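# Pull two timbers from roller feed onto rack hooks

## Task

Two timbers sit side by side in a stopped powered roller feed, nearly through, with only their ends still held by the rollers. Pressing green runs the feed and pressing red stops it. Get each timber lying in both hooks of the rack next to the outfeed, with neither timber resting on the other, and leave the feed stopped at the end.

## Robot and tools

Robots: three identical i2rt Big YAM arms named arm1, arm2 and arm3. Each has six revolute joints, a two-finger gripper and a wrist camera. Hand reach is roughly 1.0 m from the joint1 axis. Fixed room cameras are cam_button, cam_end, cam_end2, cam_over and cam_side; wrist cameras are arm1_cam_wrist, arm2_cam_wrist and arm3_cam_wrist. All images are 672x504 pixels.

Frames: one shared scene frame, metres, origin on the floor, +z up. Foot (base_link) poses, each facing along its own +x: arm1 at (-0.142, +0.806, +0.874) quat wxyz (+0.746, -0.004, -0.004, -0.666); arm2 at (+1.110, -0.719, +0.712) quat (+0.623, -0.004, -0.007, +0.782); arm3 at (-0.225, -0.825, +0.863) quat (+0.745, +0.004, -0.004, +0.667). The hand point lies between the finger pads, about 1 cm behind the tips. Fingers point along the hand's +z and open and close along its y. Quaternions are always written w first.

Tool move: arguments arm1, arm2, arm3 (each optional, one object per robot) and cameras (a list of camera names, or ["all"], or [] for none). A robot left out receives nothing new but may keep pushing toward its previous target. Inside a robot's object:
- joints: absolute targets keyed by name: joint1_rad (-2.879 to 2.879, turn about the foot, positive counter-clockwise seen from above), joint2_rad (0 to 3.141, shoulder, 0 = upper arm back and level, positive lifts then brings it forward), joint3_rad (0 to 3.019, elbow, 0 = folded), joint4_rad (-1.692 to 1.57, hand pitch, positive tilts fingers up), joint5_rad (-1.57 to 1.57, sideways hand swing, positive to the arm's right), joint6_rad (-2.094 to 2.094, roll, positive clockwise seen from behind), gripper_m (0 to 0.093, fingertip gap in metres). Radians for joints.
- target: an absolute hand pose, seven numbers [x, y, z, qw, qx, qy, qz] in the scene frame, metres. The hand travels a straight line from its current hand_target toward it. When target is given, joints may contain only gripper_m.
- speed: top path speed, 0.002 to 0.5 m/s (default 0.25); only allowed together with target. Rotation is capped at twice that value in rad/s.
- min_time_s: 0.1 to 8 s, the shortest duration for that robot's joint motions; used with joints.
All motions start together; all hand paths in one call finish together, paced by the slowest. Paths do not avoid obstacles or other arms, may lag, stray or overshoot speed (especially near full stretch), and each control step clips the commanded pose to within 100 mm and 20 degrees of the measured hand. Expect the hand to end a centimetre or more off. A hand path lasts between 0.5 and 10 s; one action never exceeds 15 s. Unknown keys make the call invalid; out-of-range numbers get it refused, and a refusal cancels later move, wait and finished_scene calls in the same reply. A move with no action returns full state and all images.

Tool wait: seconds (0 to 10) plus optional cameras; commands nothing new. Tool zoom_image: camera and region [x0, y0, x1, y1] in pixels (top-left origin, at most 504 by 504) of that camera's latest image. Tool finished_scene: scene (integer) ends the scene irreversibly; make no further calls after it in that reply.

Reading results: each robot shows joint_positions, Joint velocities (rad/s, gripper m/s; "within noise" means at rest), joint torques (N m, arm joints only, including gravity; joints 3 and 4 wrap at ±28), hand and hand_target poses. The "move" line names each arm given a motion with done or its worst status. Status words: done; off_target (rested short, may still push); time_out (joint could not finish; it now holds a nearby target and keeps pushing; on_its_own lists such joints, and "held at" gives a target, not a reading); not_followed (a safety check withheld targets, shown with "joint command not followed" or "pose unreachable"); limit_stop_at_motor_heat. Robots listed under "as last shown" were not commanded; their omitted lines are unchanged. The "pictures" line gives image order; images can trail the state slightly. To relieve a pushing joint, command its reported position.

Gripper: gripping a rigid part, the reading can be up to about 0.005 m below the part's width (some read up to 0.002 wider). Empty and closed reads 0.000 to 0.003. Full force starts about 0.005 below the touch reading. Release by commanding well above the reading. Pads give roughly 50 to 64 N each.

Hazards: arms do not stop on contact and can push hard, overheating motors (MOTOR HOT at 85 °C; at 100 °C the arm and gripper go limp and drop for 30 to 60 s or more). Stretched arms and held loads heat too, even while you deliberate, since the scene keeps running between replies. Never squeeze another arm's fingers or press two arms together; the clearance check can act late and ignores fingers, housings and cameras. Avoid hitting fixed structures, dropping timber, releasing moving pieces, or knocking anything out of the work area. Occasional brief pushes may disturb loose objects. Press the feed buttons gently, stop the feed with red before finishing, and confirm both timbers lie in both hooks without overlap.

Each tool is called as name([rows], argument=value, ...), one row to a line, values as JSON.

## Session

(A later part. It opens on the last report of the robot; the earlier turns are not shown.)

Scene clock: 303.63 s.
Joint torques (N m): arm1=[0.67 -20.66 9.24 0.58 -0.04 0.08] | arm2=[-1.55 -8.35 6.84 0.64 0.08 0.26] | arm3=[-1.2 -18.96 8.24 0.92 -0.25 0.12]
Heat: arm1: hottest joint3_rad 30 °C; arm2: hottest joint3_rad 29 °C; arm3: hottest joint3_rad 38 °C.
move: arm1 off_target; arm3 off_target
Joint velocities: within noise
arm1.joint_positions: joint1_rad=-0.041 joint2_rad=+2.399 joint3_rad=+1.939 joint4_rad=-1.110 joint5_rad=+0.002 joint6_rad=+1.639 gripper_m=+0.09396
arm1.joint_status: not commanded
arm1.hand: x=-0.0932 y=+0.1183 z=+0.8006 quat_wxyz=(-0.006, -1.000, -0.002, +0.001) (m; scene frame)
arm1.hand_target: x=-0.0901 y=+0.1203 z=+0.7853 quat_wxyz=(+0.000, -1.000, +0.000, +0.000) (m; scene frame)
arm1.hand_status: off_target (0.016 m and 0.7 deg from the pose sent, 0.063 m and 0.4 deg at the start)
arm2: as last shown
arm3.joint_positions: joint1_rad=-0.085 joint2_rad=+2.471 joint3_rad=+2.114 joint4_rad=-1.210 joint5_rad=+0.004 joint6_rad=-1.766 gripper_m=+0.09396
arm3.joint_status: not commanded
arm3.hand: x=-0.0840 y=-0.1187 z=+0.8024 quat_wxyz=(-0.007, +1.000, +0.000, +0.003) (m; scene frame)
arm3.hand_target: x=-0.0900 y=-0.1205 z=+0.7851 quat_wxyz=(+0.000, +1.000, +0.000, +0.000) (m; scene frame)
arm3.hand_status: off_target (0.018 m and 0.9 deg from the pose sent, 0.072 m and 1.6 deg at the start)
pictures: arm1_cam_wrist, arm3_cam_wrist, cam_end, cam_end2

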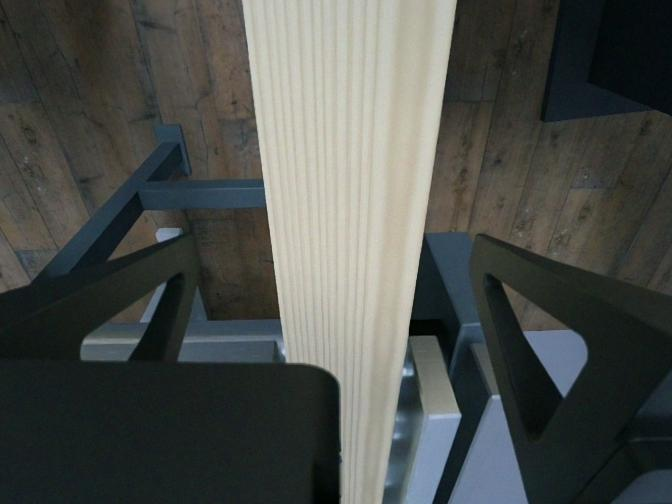

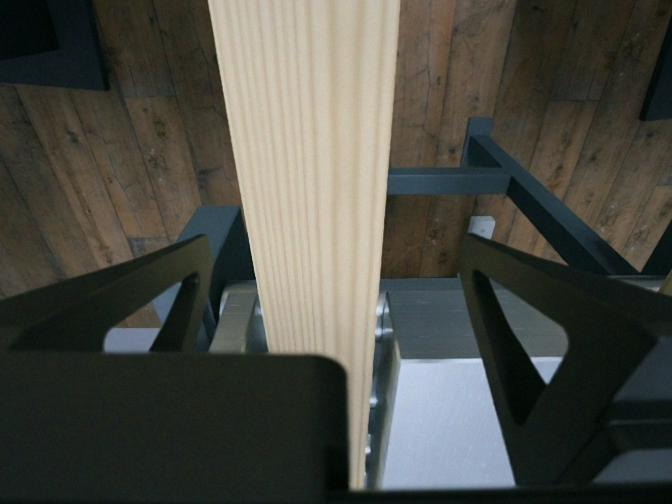

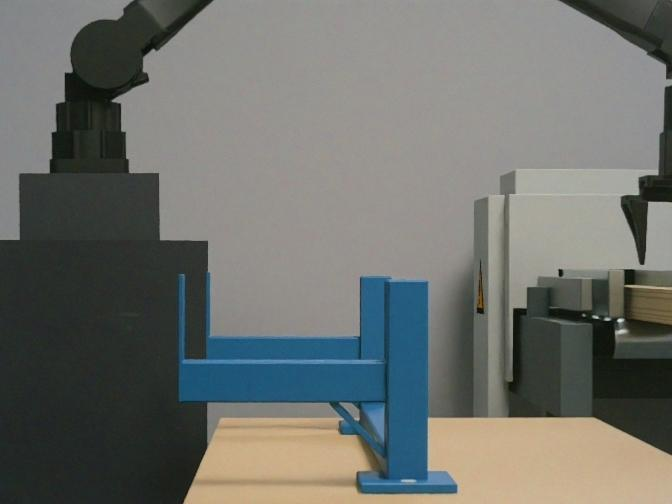

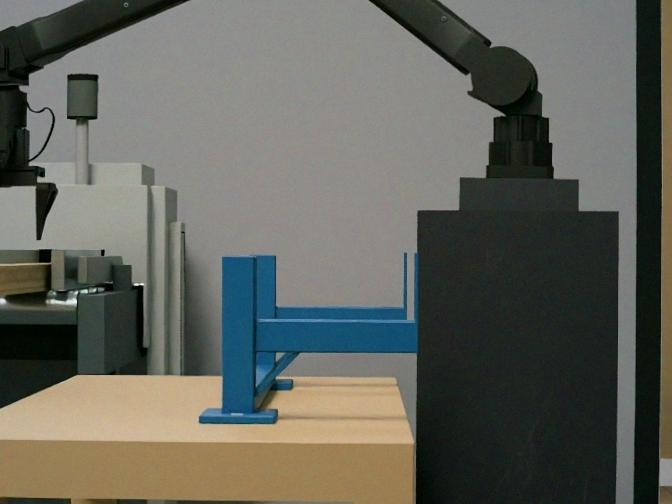

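move(arm1={"target":[-0.09,0.12,0.745,0,1,0,0],"speed":0.06}, arm3={"target":[-0.09,-0.122,0.745,0,1,0,0],"speed":0.06}, cameras=["arm1_cam_wrist","arm3_cam_wrist","cam_end","cam_end2"])

Scene clock: 334.60 s.
Joint torques (N m): arm1=[0.73 -20.89 9.28 0.57 -0.04 0.08] | arm2=[-1.55 -8.29 6.83 0.64 0.08 0.26] | arm3=[-1.2 -19.02 8.02 0.95 -0.25 0.11]
Heat: arm1: hottest joint2_rad 30 °C; arm2: hottest joint3_rad 29 °C; arm3: hottest joint3_rad 37 °C.
move: arm1 off_target; arm3 off_target
Joint velocities: within noise
arm1.joint_positions: joint1_rad=-0.041 joint2_rad=+2.460 joint3_rad=+1.932 joint4_rad=-1.049 joint5_rad=+0.002 joint6_rad=+1.639 gripper_m=+0.09396
arm1.joint_status: not commanded
arm1.hand: x=-0.0933 y=+0.1195 z=+0.7581 quat_wxyz=(-0.003, -1.000, -0.002, +0.001) (m; scene frame)
arm1.hand_target: x=-0.0901 y=+0.1203 z=+0.7452 quat_wxyz=(+0.000, -1.000, +0.000, +0.000) (m; scene frame)
arm1.hand_status: off_target (0.013 m and 0.4 deg from the pose sent, 0.056 m and 0.7 deg at the start)
arm2: as last shown
arm3.joint_positions: joint1_rad=-0.085 joint2_rad=+2.518 joint3_rad=+2.094 joint4_rad=-1.143 joint5_rad=+0.004 joint6_rad=-1.766 gripper_m=+0.09396
arm3.joint_status: not commanded
arm3.hand: x=-0.0843 y=-0.1195 z=+0.7631 quat_wxyz=(-0.008, +1.000, +0.000, +0.003) (m; scene frame)
arm3.hand_target: x=-0.0900 y=-0.1224 z=+0.7452 quat_wxyz=(+0.000, +1.000, +0.000, +0.000) (m; scene frame)
arm3.hand_status: off_target (0.019 m and 0.9 deg from the pose sent, 0.058 m and 0.9 deg at the start)
pictures: arm1_cam_wrist, arm3_cam_wrist, cam_end, cam_end2

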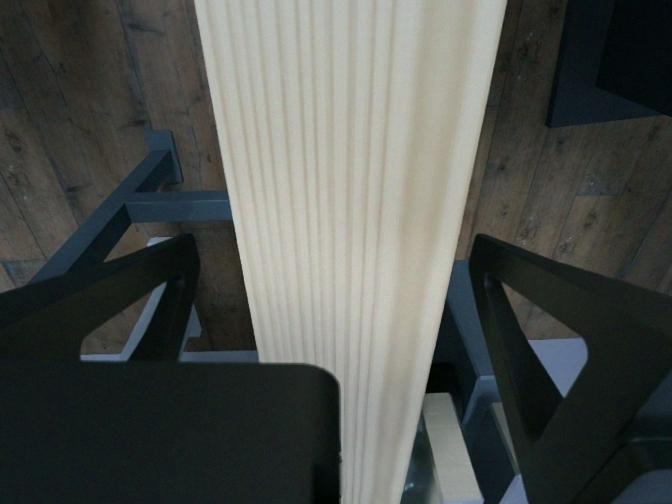

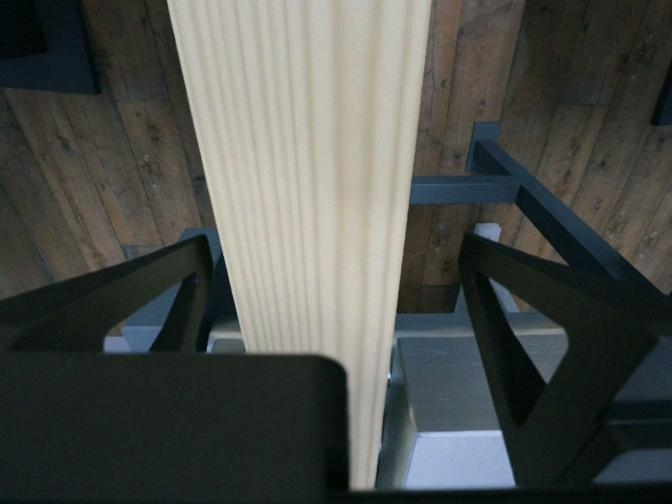

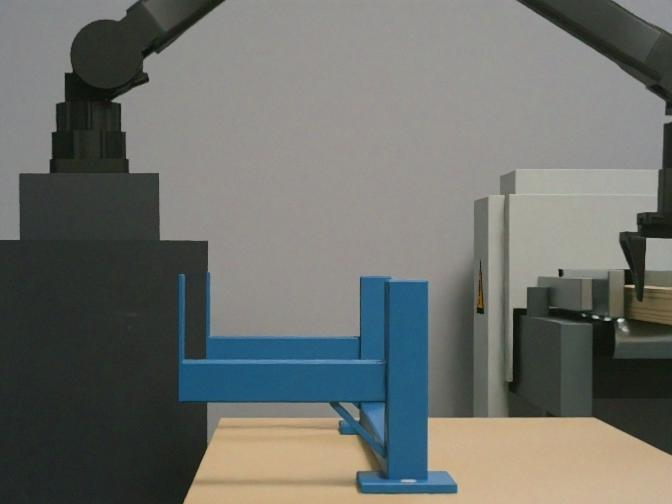

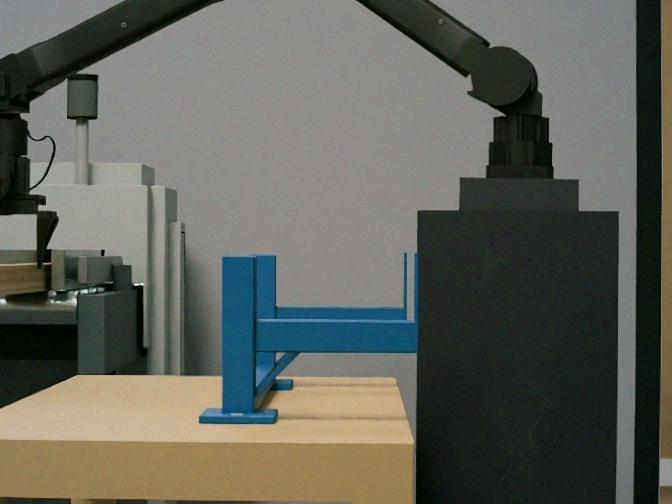

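move(arm3={"target":[-0.09,-0.13,0.735,0,1,0,0],"speed":0.06}, cameras=[])

move(arm1={"joints":{"gripper_m":0.05}}, arm3={"joints":{"gripper_m":0.05}}, cameras=["arm1_cam_wrist","arm3_cam_wrist","cam_end","cam_end2"])

Scene clock: 349.20 s.
Joint torques (N m): arm1=[0.85 -21.01 9.33 0.62 -0.03 0.07] | arm2=[-1.49 -8.35 6.84 0.64 0.08 0.26] | arm3=[-1.38 -19.55 7.43 0.92 -0.26 0.09]
Heat: arm1: hottest joint2_rad 31 °C; arm2: hottest joint3_rad 28 °C; arm3: hottest joint3_rad 36 °C.
move: arm3 off_target
Joint velocities: within noise
arm1, arm2: as last shown
arm3.joint_positions: joint1_rad=-0.085 joint2_rad=+2.518 joint3_rad=+2.055 joint4_rad=-1.106 joint5_rad=+0.004 joint6_rad=-1.766 gripper_m=+0.09396
arm3.joint_status: not commanded
arm3.hand: x=-0.0856 y=-0.1262 z=+0.7493 quat_wxyz=(-0.007, +1.000, +0.000, +0.003) (m; scene frame)
arm3.hand_target: x=-0.0900 y=-0.1304 z=+0.7351 quat_wxyz=(+0.000, +1.000, +0.000, +0.000) (m; scene frame)
arm3.hand_status: off_target (0.015 m and 0.8 deg from the pose sent, 0.031 m and 0.9 deg at the start)
pictures: none
No camera images: "cameras" was empty.

Scene clock: 349.80 s.
Joint torques (N m): arm1=[0.62 -20.89 9.63 0.79 -0.04 0.08] | arm2=[-1.49 -8.35 6.84 0.64 0.08 0.26] | arm3=[-1.44 -19.55 7.56 0.95 -0.25 0.11]
Heat: arm1: hottest joint2_rad 31 °C; arm2: hottest joint3_rad 28 °C; arm3: hottest joint3_rad 36 °C.
move: arm1 off_target; arm3 off_target
Joint velocities: within noise
arm1.joint_positions: joint1_rad=-0.041 joint2_rad=+2.460 joint3_rad=+1.928 joint4_rad=-1.053 joint5_rad=+0.002 joint6_rad=+1.639 gripper_m=+0.06159
arm1.joint_status: gripper_m off_target (ended at +0.06162, target +0.05000)
arm1.hand: x=-0.0935 y=+0.1221 z=+0.7569 quat_wxyz=(+0.001, -1.000, -0.002, +0.001) (m; scene frame)
arm1.hand_target: x=-0.0901 y=+0.1202 z=+0.7453 quat_wxyz=(+0.000, -1.000, +0.000, +0.000) (m; scene frame)
arm1.hand_status: not commanded
arm2: as last shown
arm3.joint_positions: joint1_rad=-0.085 joint2_rad=+2.518 joint3_rad=+2.053 joint4_rad=-1.107 joint5_rad=+0.004 joint6_rad=-1.768 gripper_m=+0.06368
arm3.joint_status: gripper_m off_target (ended at +0.06371, target +0.05000)
arm3.hand: x=-0.0858 y=-0.1272 z=+0.7487 quat_wxyz=(-0.005, +1.000, +0.001, +0.002) (m; scene frame)
arm3.hand_target: x=-0.0900 y=-0.1303 z=+0.7351 quat_wxyz=(+0.000, +1.000, +0.000, +0.000) (m; scene frame)
arm3.hand_status: not commanded
pictures: arm1_cam_wrist, arm3_cam_wrist, cam_end, cam_end2

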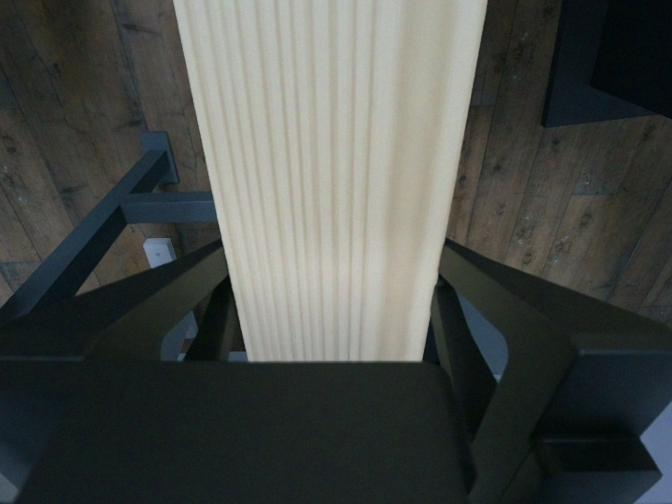

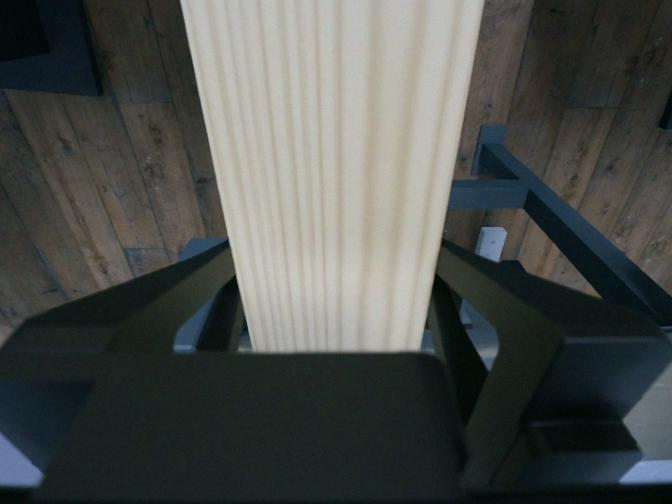

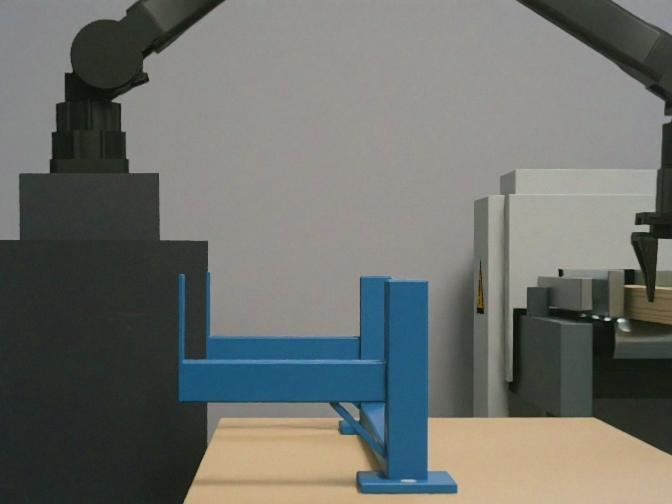

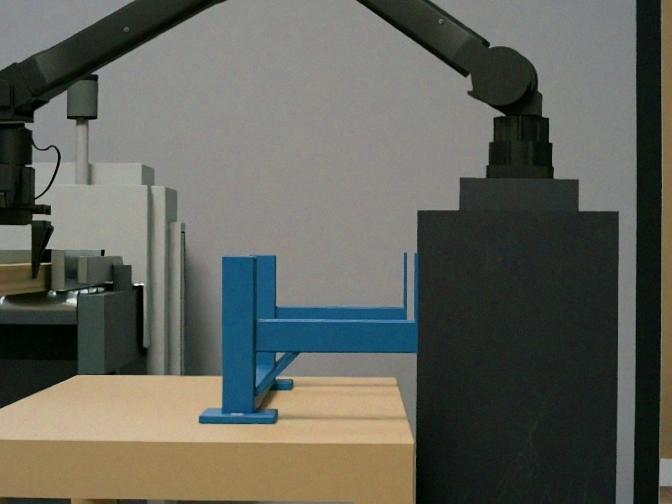

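move(arm2={"target":[0.975,-0.387,0.822,0,0.7071,-0.7071,0],"speed":0.1}, cameras=["arm2_cam_wrist","cam_button"])

Scene clock: 372.83 s.
Joint torques (N m): arm1=[0.85 -21.01 9.59 0.81 -0.04 0.07] | arm2=[-1.49 -8.59 6.63 0.65 0.08 0.25] | arm3=[-1.38 -19.55 7.58 0.96 -0.25 0.11]
Heat: arm1: hottest joint2_rad 32 °C; arm2: hottest joint3_rad 28 °C; arm3: hottest joint3_rad 36 °C.
move: arm2 done
Joint velocities: within noise
arm1, arm3: as last shown
arm2.joint_positions: joint1_rad=+0.140 joint2_rad=+1.355 joint3_rad=+0.948 joint4_rad=-1.160 joint5_rad=-0.017 joint6_rad=+0.365 gripper_m=+0.00050
arm2.joint_status: not commanded
arm2.hand: x=+0.9785 y=-0.3854 z=+0.8282 quat_wxyz=(+0.000, +0.707, -0.707, -0.002) (m; scene frame)
arm2.hand_target: x=+0.9752 y=-0.3871 z=+0.8222 quat_wxyz=(+0.000, +0.707, -0.707, +0.000) (m; scene frame)
arm2.hand_status: done (0.007 m and 0.3 deg from the pose sent, 0.036 m and 0.3 deg at the start)
pictures: arm2_cam_wrist, cam_button

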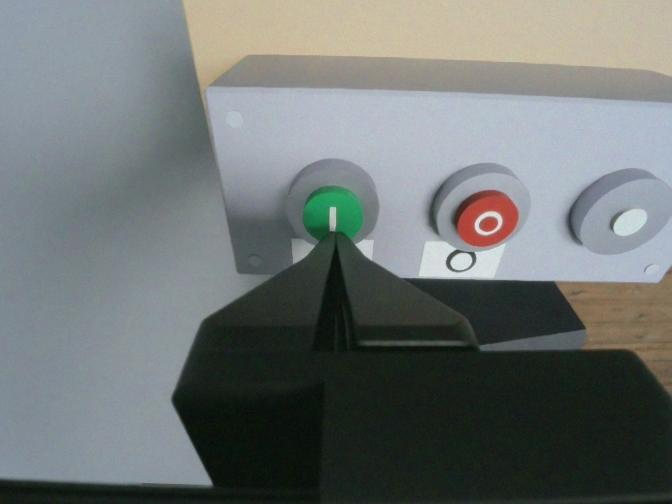

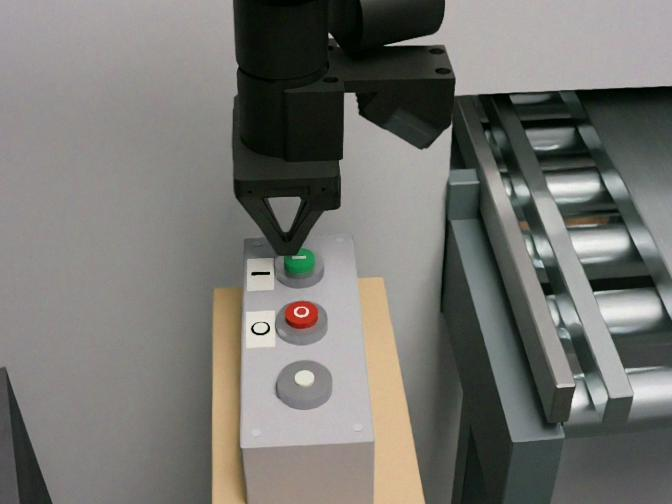

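move(arm2={"target":[0.974,-0.382,0.801,0,0.7071,-0.7071,0],"speed":0.08}, cameras=["arm1_cam_wrist","arm2_cam_wrist","arm3_cam_wrist","cam_button"])

move(arm2={"target":[0.974,-0.382,0.835,0,0.7071,-0.7071,0],"speed":0.1}, cameras=["arm1_cam_wrist","arm3_cam_wrist","cam_button","cam_over"])

move(arm2={"target":[1.035,-0.382,0.83,0,0.7071,-0.7071,0],"speed":0.15}, cameras=["arm1_cam_wrist","arm3_cam_wrist","cam_button"])

move(arm2={"target":[1.035,-0.382,0.801,0,0.7071,-0.7071,0],"speed":0.08}, cameras=["arm1_cam_wrist","arm2_cam_wrist","arm3_cam_wrist","cam_button","cam_over"])

Scene clock: 390.17 s.
Joint torques (N m): arm1=[5.95 -22.3 9.48 0.38 -1.05 0.56] | arm2=[-1.61 -7.12 5.85 1.07 0.09 0.24] | arm3=[-6.24 -20.25 8.18 0.76 0.5 -0.41]
Heat: arm1: hottest joint2_rad 32 °C; arm2: hottest joint3_rad 28 °C; arm3: hottest joint3_rad 35 °C.
move: arm2 off_target
Joint velocities: within noise
arm1: as last shown
arm1.joint_positions: joint1_rad=-0.098 joint2_rad=+2.478 joint3_rad=+1.928 joint4_rad=-1.045 joint5_rad=+0.030 joint6_rad=+1.585 gripper_m=+0.06159
arm1.hand: x=-0.1370 y=+0.1230 z=+0.7448 quat_wxyz=(+0.006, -1.000, -0.001, +0.015) (m; scene frame)
arm2.joint_positions: joint1_rad=+0.140 joint2_rad=+1.371 joint3_rad=+0.936 joint4_rad=-1.112 joint5_rad=-0.017 joint6_rad=+0.365 gripper_m=+0.00050
arm2.joint_status: not commanded
arm2.hand: x=+0.9763 y=-0.3791 z=+0.8183 quat_wxyz=(-0.004, +0.707, -0.707, -0.011) (m; scene frame)
arm2.hand_target: x=+0.9744 y=-0.3826 z=+0.8016 quat_wxyz=(+0.000, +0.707, -0.707, +0.000) (m; scene frame)
arm2.hand_status: off_target (0.018 m and 1.4 deg from the pose sent, 0.028 m and 0.3 deg at the start)
arm3.joint_positions: joint1_rad=-0.027 joint2_rad=+2.529 joint3_rad=+2.043 joint4_rad=-1.102 joint5_rad=-0.018 joint6_rad=-1.718 gripper_m=+0.06368
arm3.joint_status: not commanded
arm3.hand: x=-0.1304 y=-0.1253 z=+0.7380 quat_wxyz=(+0.001, +1.000, +0.005, -0.010) (m; scene frame)
arm3.hand_target: x=-0.0899 y=-0.1303 z=+0.7351 quat_wxyz=(+0.000, +1.000, +0.000, +0.000) (m; scene frame)
arm3.hand_status: not commanded
pictures: arm1_cam_wrist, arm2_cam_wrist, arm3_cam_wrist, cam_button

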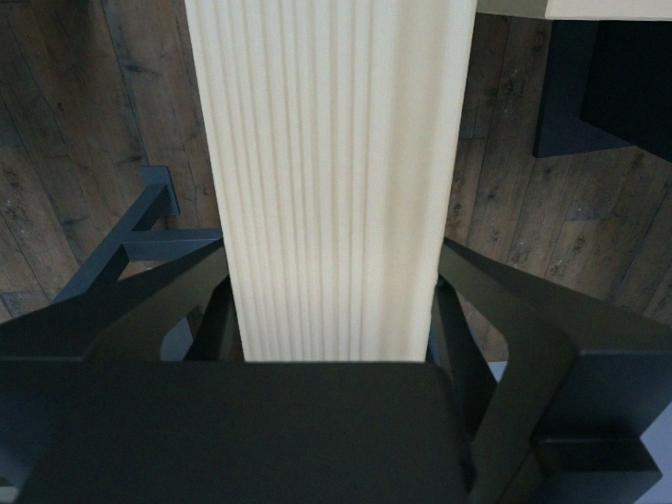

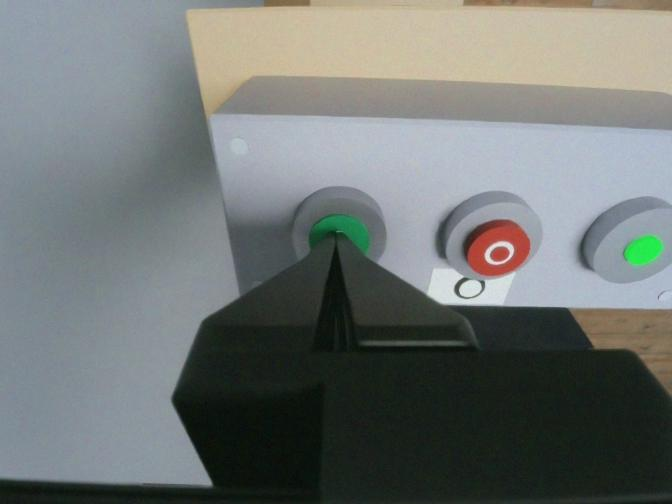

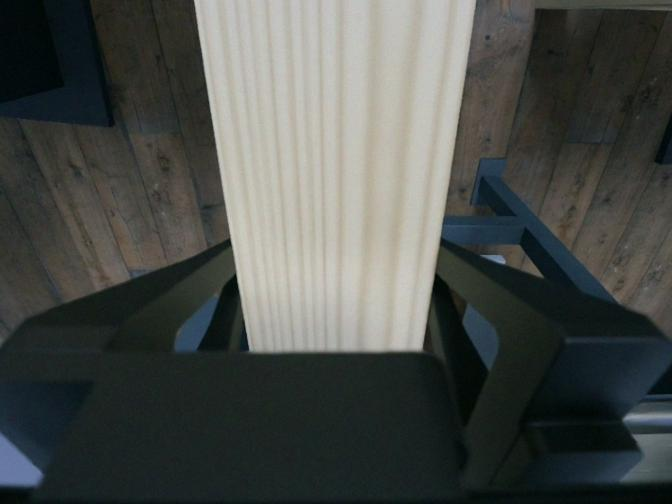

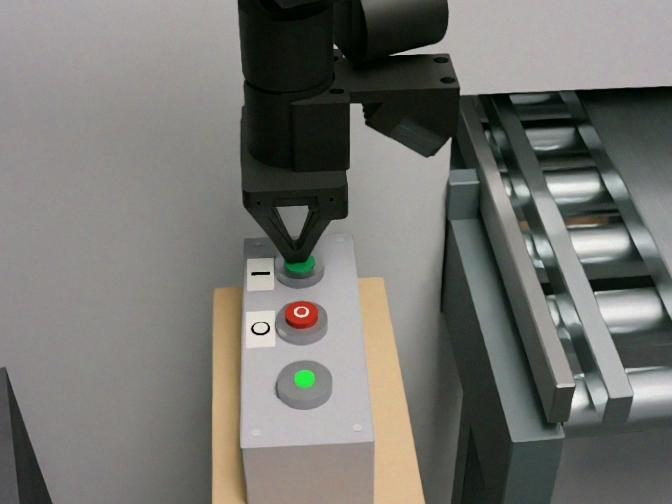

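Scene clock: 391.27 s.
Joint torques (N m): arm1=[5.95 -22.36 9.51 0.38 -1.04 0.55] | arm2=[-1.73 -9.17 9.96 -0.34 0.07 0.22] | arm3=[-6.24 -20.31 8.18 0.75 0.51 -0.41]
Heat: arm1: hottest joint2_rad 33 °C; arm2: hottest joint3_rad 28 °C; arm3: hottest joint3_rad 35 °C.
move: arm2 off_target
Joint velocities: within noise
arm1, arm3: as last shown
arm2.joint_positions: joint1_rad=+0.140 joint2_rad=+1.360 joint3_rad=+0.936 joint4_rad=-1.170 joint5_rad=-0.017 joint6_rad=+0.365 gripper_m=+0.00050
arm2.joint_status: not commanded
arm2.hand: x=+0.9813 y=-0.3923 z=+0.8219 quat_wxyz=(+0.005, +0.707, -0.707, +0.010) (m; scene frame)
arm2.hand_target: x=+0.9742 y=-0.3824 z=+0.8350 quat_wxyz=(+0.000, +0.707, -0.707, +0.000) (m; scene frame)
arm2.hand_status: off_target (0.018 m and 1.3 deg from the pose sent, 0.017 m and 1.4 deg at the start)
pictures: arm1_cam_wrist, arm3_cam_wrist, cam_button, cam_over

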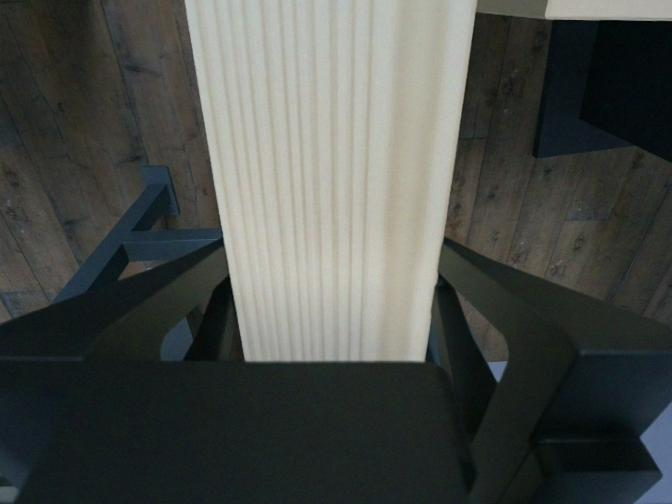

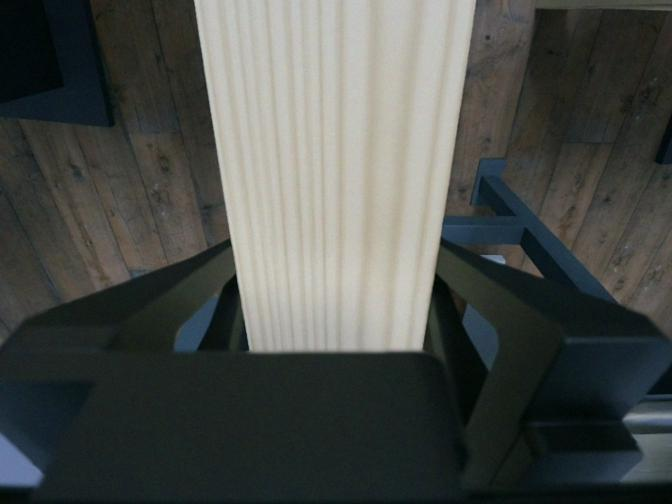

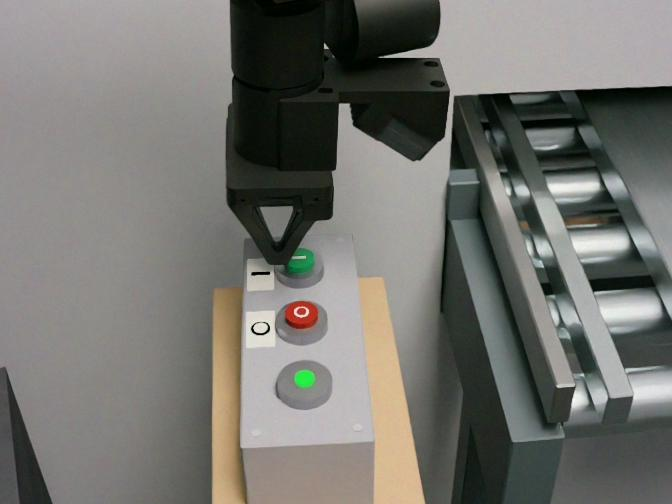

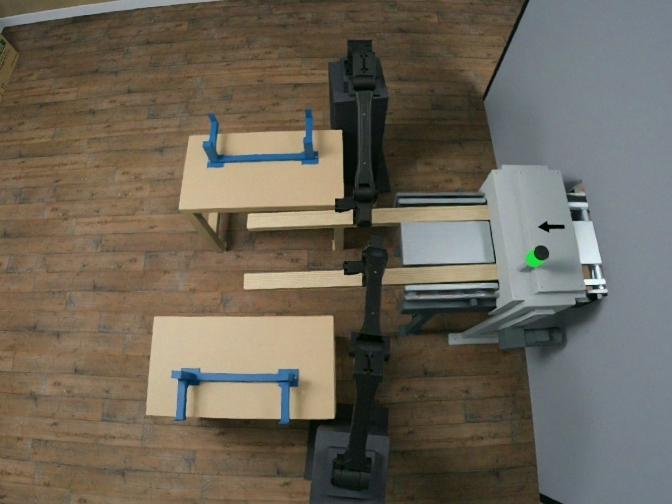

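Scene clock: 392.60 s.
Joint torques (N m): arm1=[5.95 -22.42 9.5 0.39 -1.04 0.56] | arm2=[-2.96 -9.7 6.58 0.08 -0.04 0.02] | arm3=[-6.24 -20.25 8.17 0.73 0.51 -0.41]
Heat: arm1: hottest joint2_rad 33 °C; arm2: hottest joint3_rad 28 °C; arm3: hottest joint3_rad 35 °C.
move: arm2 done
Joint velocities: within noise
arm1, arm3: as last shown
arm2.joint_positions: joint1_rad=-0.006 joint2_rad=+1.334 joint3_rad=+0.931 joint4_rad=-1.170 joint5_rad=-0.014 joint6_rad=+0.222 gripper_m=+0.00050
arm2.joint_status: not commanded
arm2.hand: x=+1.0311 y=-0.3786 z=+0.8296 quat_wxyz=(-0.001, +0.706, -0.708, +0.000) (m; scene frame)
arm2.hand_target: x=+1.0349 y=-0.3820 z=+0.8299 quat_wxyz=(+0.000, +0.707, -0.707, +0.000) (m; scene frame)
arm2.hand_status: done (0.005 m and 0.2 deg from the pose sent, 0.055 m and 1.3 deg at the start)
pictures: arm1_cam_wrist, arm3_cam_wrist, cam_button

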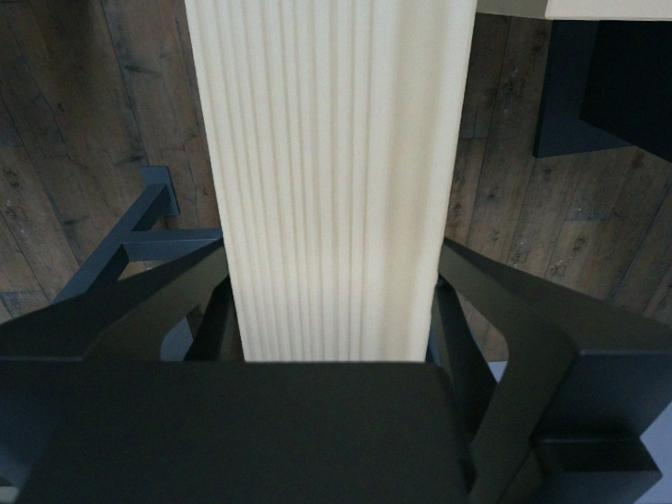

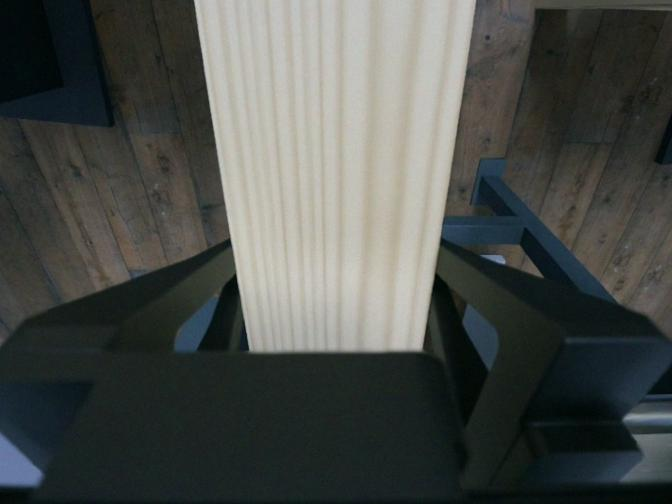

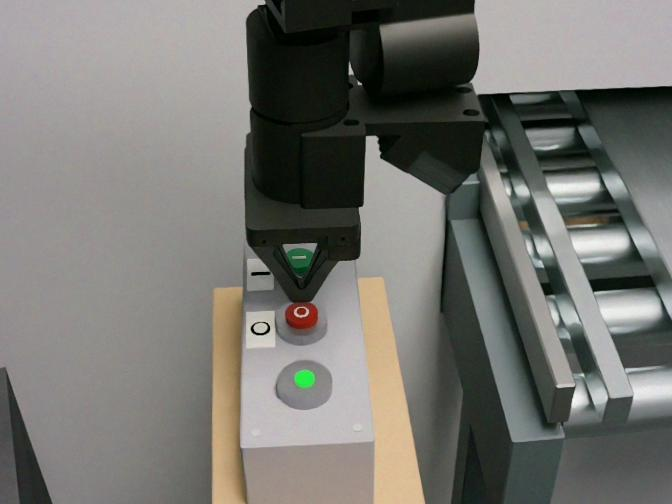

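Scene clock: 393.60 s.
Joint torques (N m): arm1=[6.01 -22.42 9.46 0.39 -1.04 0.56] | arm2=[-2.96 -7 5.49 1.25 -0.04 0.02] | arm3=[-6.18 -20.19 8.18 0.73 0.5 -0.41]
Heat: arm1: hottest joint2_rad 33 °C; arm2: hottest joint3_rad 28 °C; arm3: hottest joint3_rad 35 °C.
move: arm2 off_target
Joint velocities: within noise
arm1, arm3: as last shown
arm2.joint_positions: joint1_rad=-0.006 joint2_rad=+1.334 joint3_rad=+0.894 joint4_rad=-1.118 joint5_rad=-0.014 joint6_rad=+0.221 gripper_m=+0.00050
arm2.joint_status: not commanded
arm2.hand: x=+1.0317 y=-0.3802 z=+0.8170 quat_wxyz=(-0.005, +0.706, -0.708, -0.006) (m; scene frame)
arm2.hand_target: x=+1.0350 y=-0.3827 z=+0.8016 quat_wxyz=(+0.000, +0.707, -0.707, +0.000) (m; scene frame)
arm2.hand_status: off_target (0.016 m and 0.9 deg from the pose sent, 0.029 m and 0.2 deg at the start)
pictures: arm1_cam_wrist, arm2_cam_wrist, arm3_cam_wrist, cam_button, cam_over

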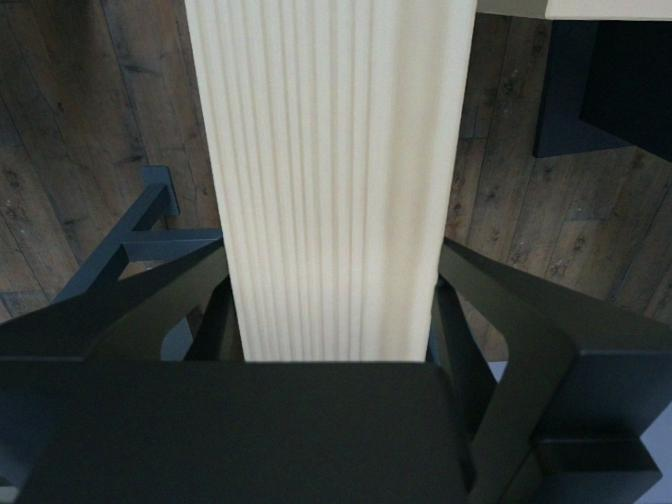

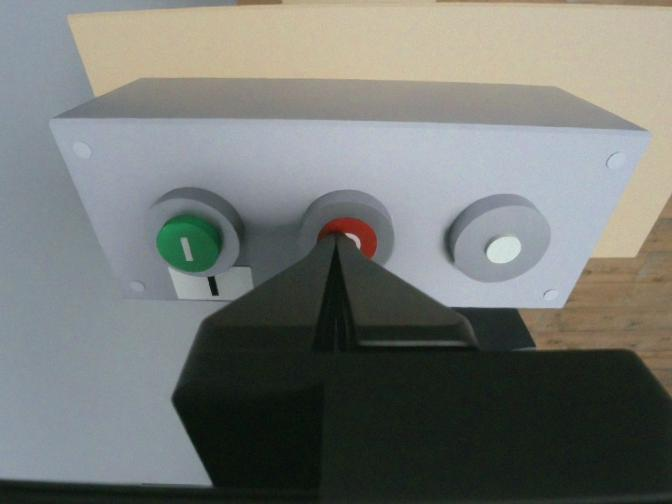

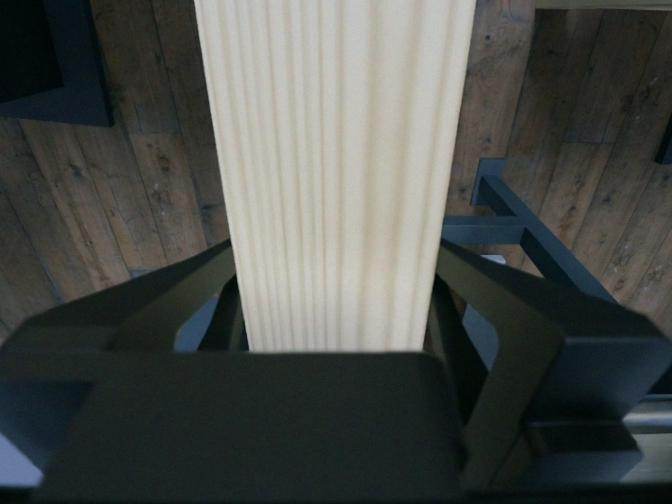

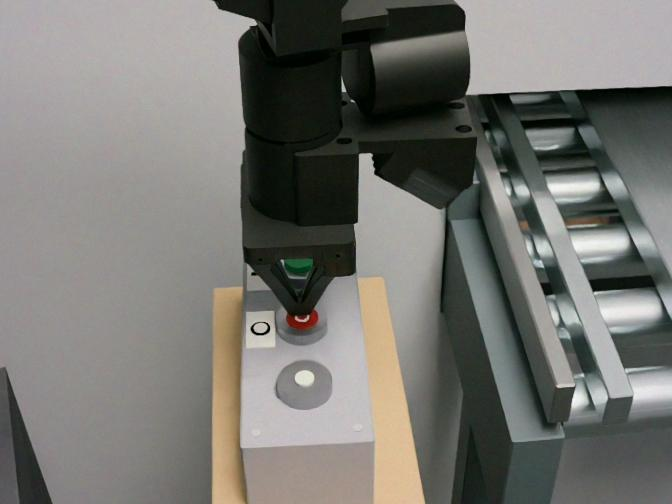

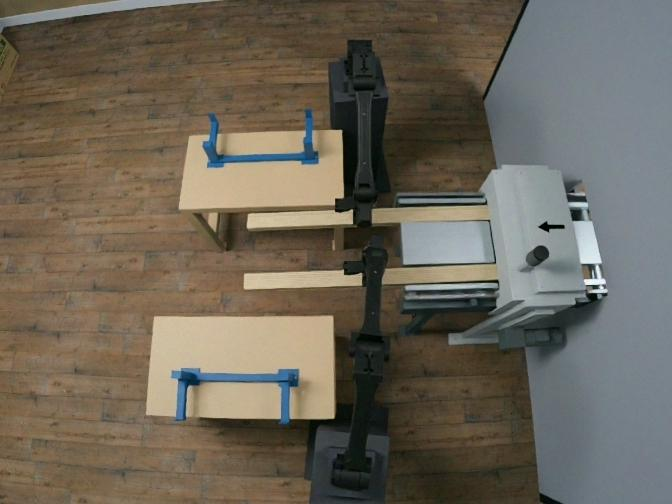

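move(arm3={"target":[-0.22,-0.13,0.738,0,1,0,0],"speed":0.08}, arm2={"target":[1.035,-0.382,0.85,0,0.7071,-0.7071,0],"speed":0.1}, cameras=["arm3_cam_wrist","cam_over","cam_side"])

Scene clock: 416.30 s.
Joint torques (N m): arm1=[6.01 -22.36 9.47 0.34 -1.05 0.58] | arm2=[-3.08 -9.29 11.56 -0.35 -0.01 0.02] | arm3=[-3.43 -24.76 8.77 -0.14 -0.44 0.4]
Heat: arm1: hottest joint2_rad 34 °C; arm2: hottest joint3_rad 28 °C; arm3: hottest joint3_rad 34 °C.
move: arm2 off_target; arm3 off_target
Joint velocities: within noise
arm1: as last shown
arm2.joint_positions: joint1_rad=-0.006 joint2_rad=+1.311 joint3_rad=+0.894 joint4_rad=-1.219 joint5_rad=-0.014 joint6_rad=+0.221 gripper_m=+0.00050
arm2.joint_status: not commanded
arm2.hand: x=+1.0369 y=-0.4042 z=+0.8248 quat_wxyz=(+0.016, +0.706, -0.708, +0.027) (m; scene frame)
arm2.hand_target: x=+1.0352 y=-0.3833 z=+0.8500 quat_wxyz=(+0.000, +0.707, -0.707, +0.000) (m; scene frame)
arm2.hand_status: off_target (0.034 m and 3.6 deg from the pose sent, 0.033 m and 0.9 deg at the start)
arm3.joint_positions: joint1_rad=+0.124 joint2_rad=+2.549 joint3_rad=+1.947 joint4_rad=-1.042 joint5_rad=+0.007 joint6_rad=-1.614 gripper_m=+0.06368
arm3.joint_status: not commanded
arm3.hand: x=-0.2318 y=-0.1525 z=+0.6929 quat_wxyz=(+0.031, +0.999, +0.028, +0.003) (m; scene frame)
arm3.hand_target: x=-0.2198 y=-0.1311 z=+0.7375 quat_wxyz=(+0.000, +1.000, +0.000, +0.000) (m; scene frame)
arm3.hand_status: off_target (0.052 m and 4.8 deg from the pose sent, 0.090 m and 1.2 deg at the start)
pictures: arm3_cam_wrist, cam_over, cam_side

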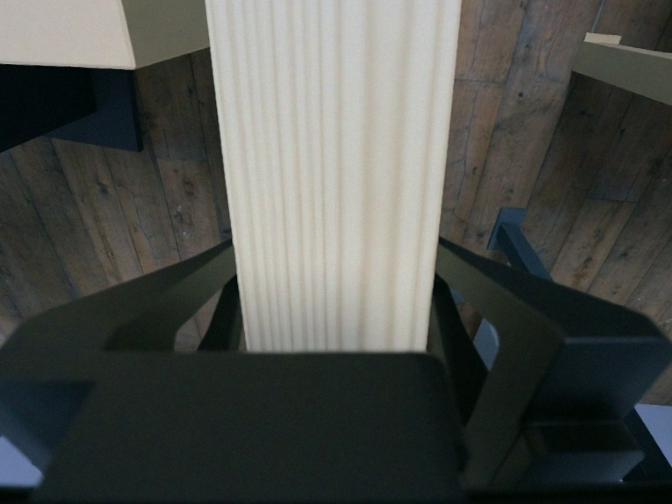

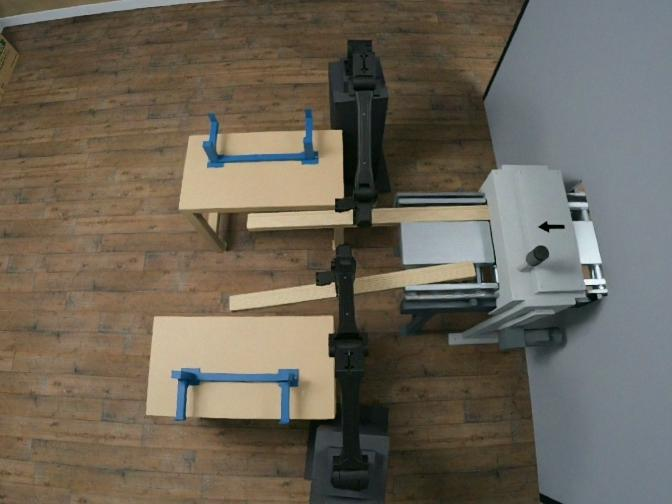

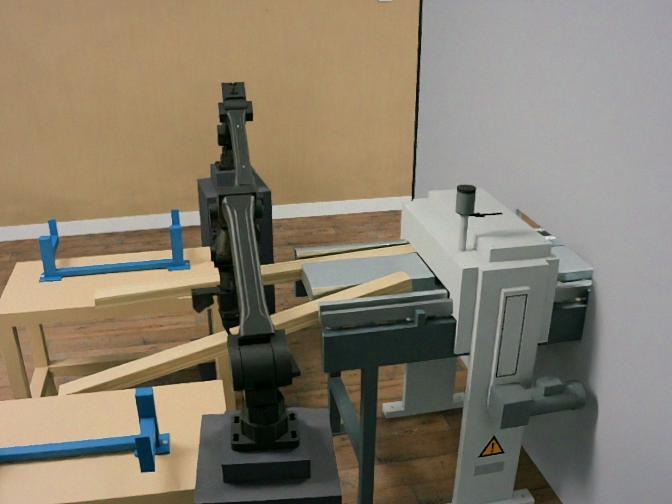

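move(arm3={"target":[-0.25,-0.2,0.92,0,1,0,0],"speed":0.1}, cameras=["arm3_cam_wrist","cam_over","cam_side","cam_end2"])

Scene clock: 464.37 s.
Joint torques (N m): arm1=[6.07 -22.48 9.46 0.38 -1.05 0.55] | arm2=[-3.08 -9.29 11.56 -0.35 -0.01 0.01] | arm3=[-1.38 -24.23 10.03 -0.01 -0.17 0.12]
Heat: arm1: hottest joint2_rad 36 °C; arm2: hottest joint3_rad 35 °C; arm3: hottest joint2_rad 38 °C.
move: arm3 off_target
Joint velocities: within noise
arm1, arm2: as last shown
arm3.joint_positions: joint1_rad=+0.151 joint2_rad=+2.175 joint3_rad=+1.705 joint4_rad=-1.224 joint5_rad=-0.003 joint6_rad=-1.539 gripper_m=+0.06368
arm3.joint_status: not commanded
arm3.hand: x=-0.2492 y=-0.2225 z=+0.8547 quat_wxyz=(+0.056, +0.998, +0.004, +0.001) (m; scene frame)
arm3.hand_target: x=-0.2500 y=-0.2028 z=+0.9185 quat_wxyz=(+0.000, +1.000, +0.000, +0.000) (m; scene frame)
arm3.hand_status: off_target (0.069 m and 6.4 deg from the pose sent, 0.233 m and 4.8 deg at the start)
pictures: arm3_cam_wrist, cam_end2, cam_over, cam_side

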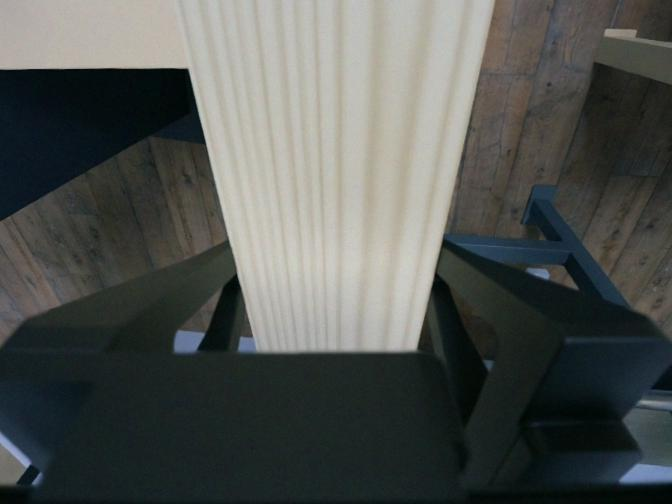

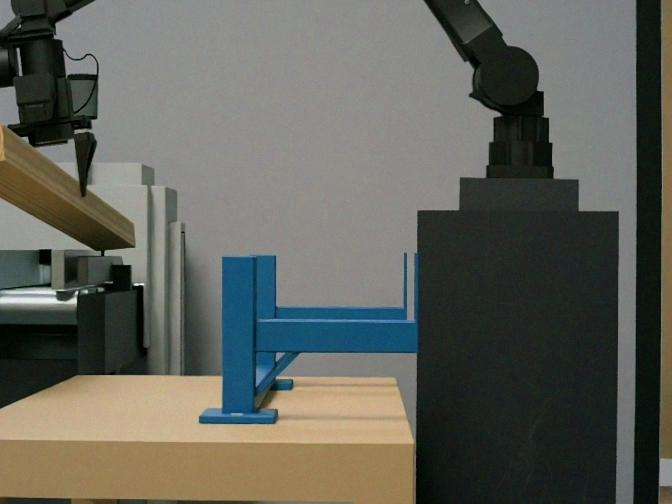

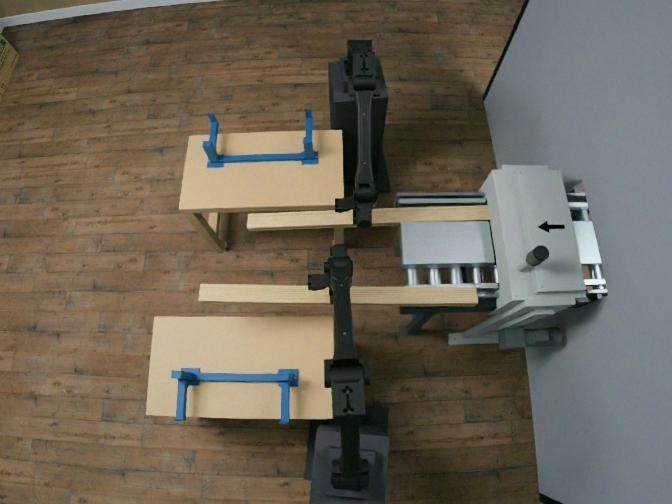

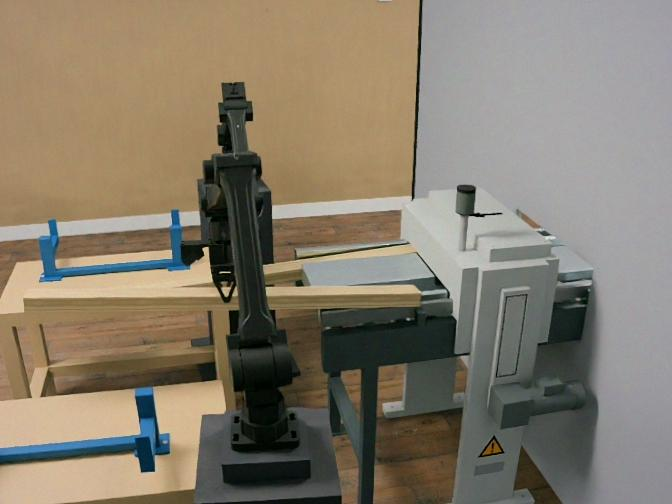

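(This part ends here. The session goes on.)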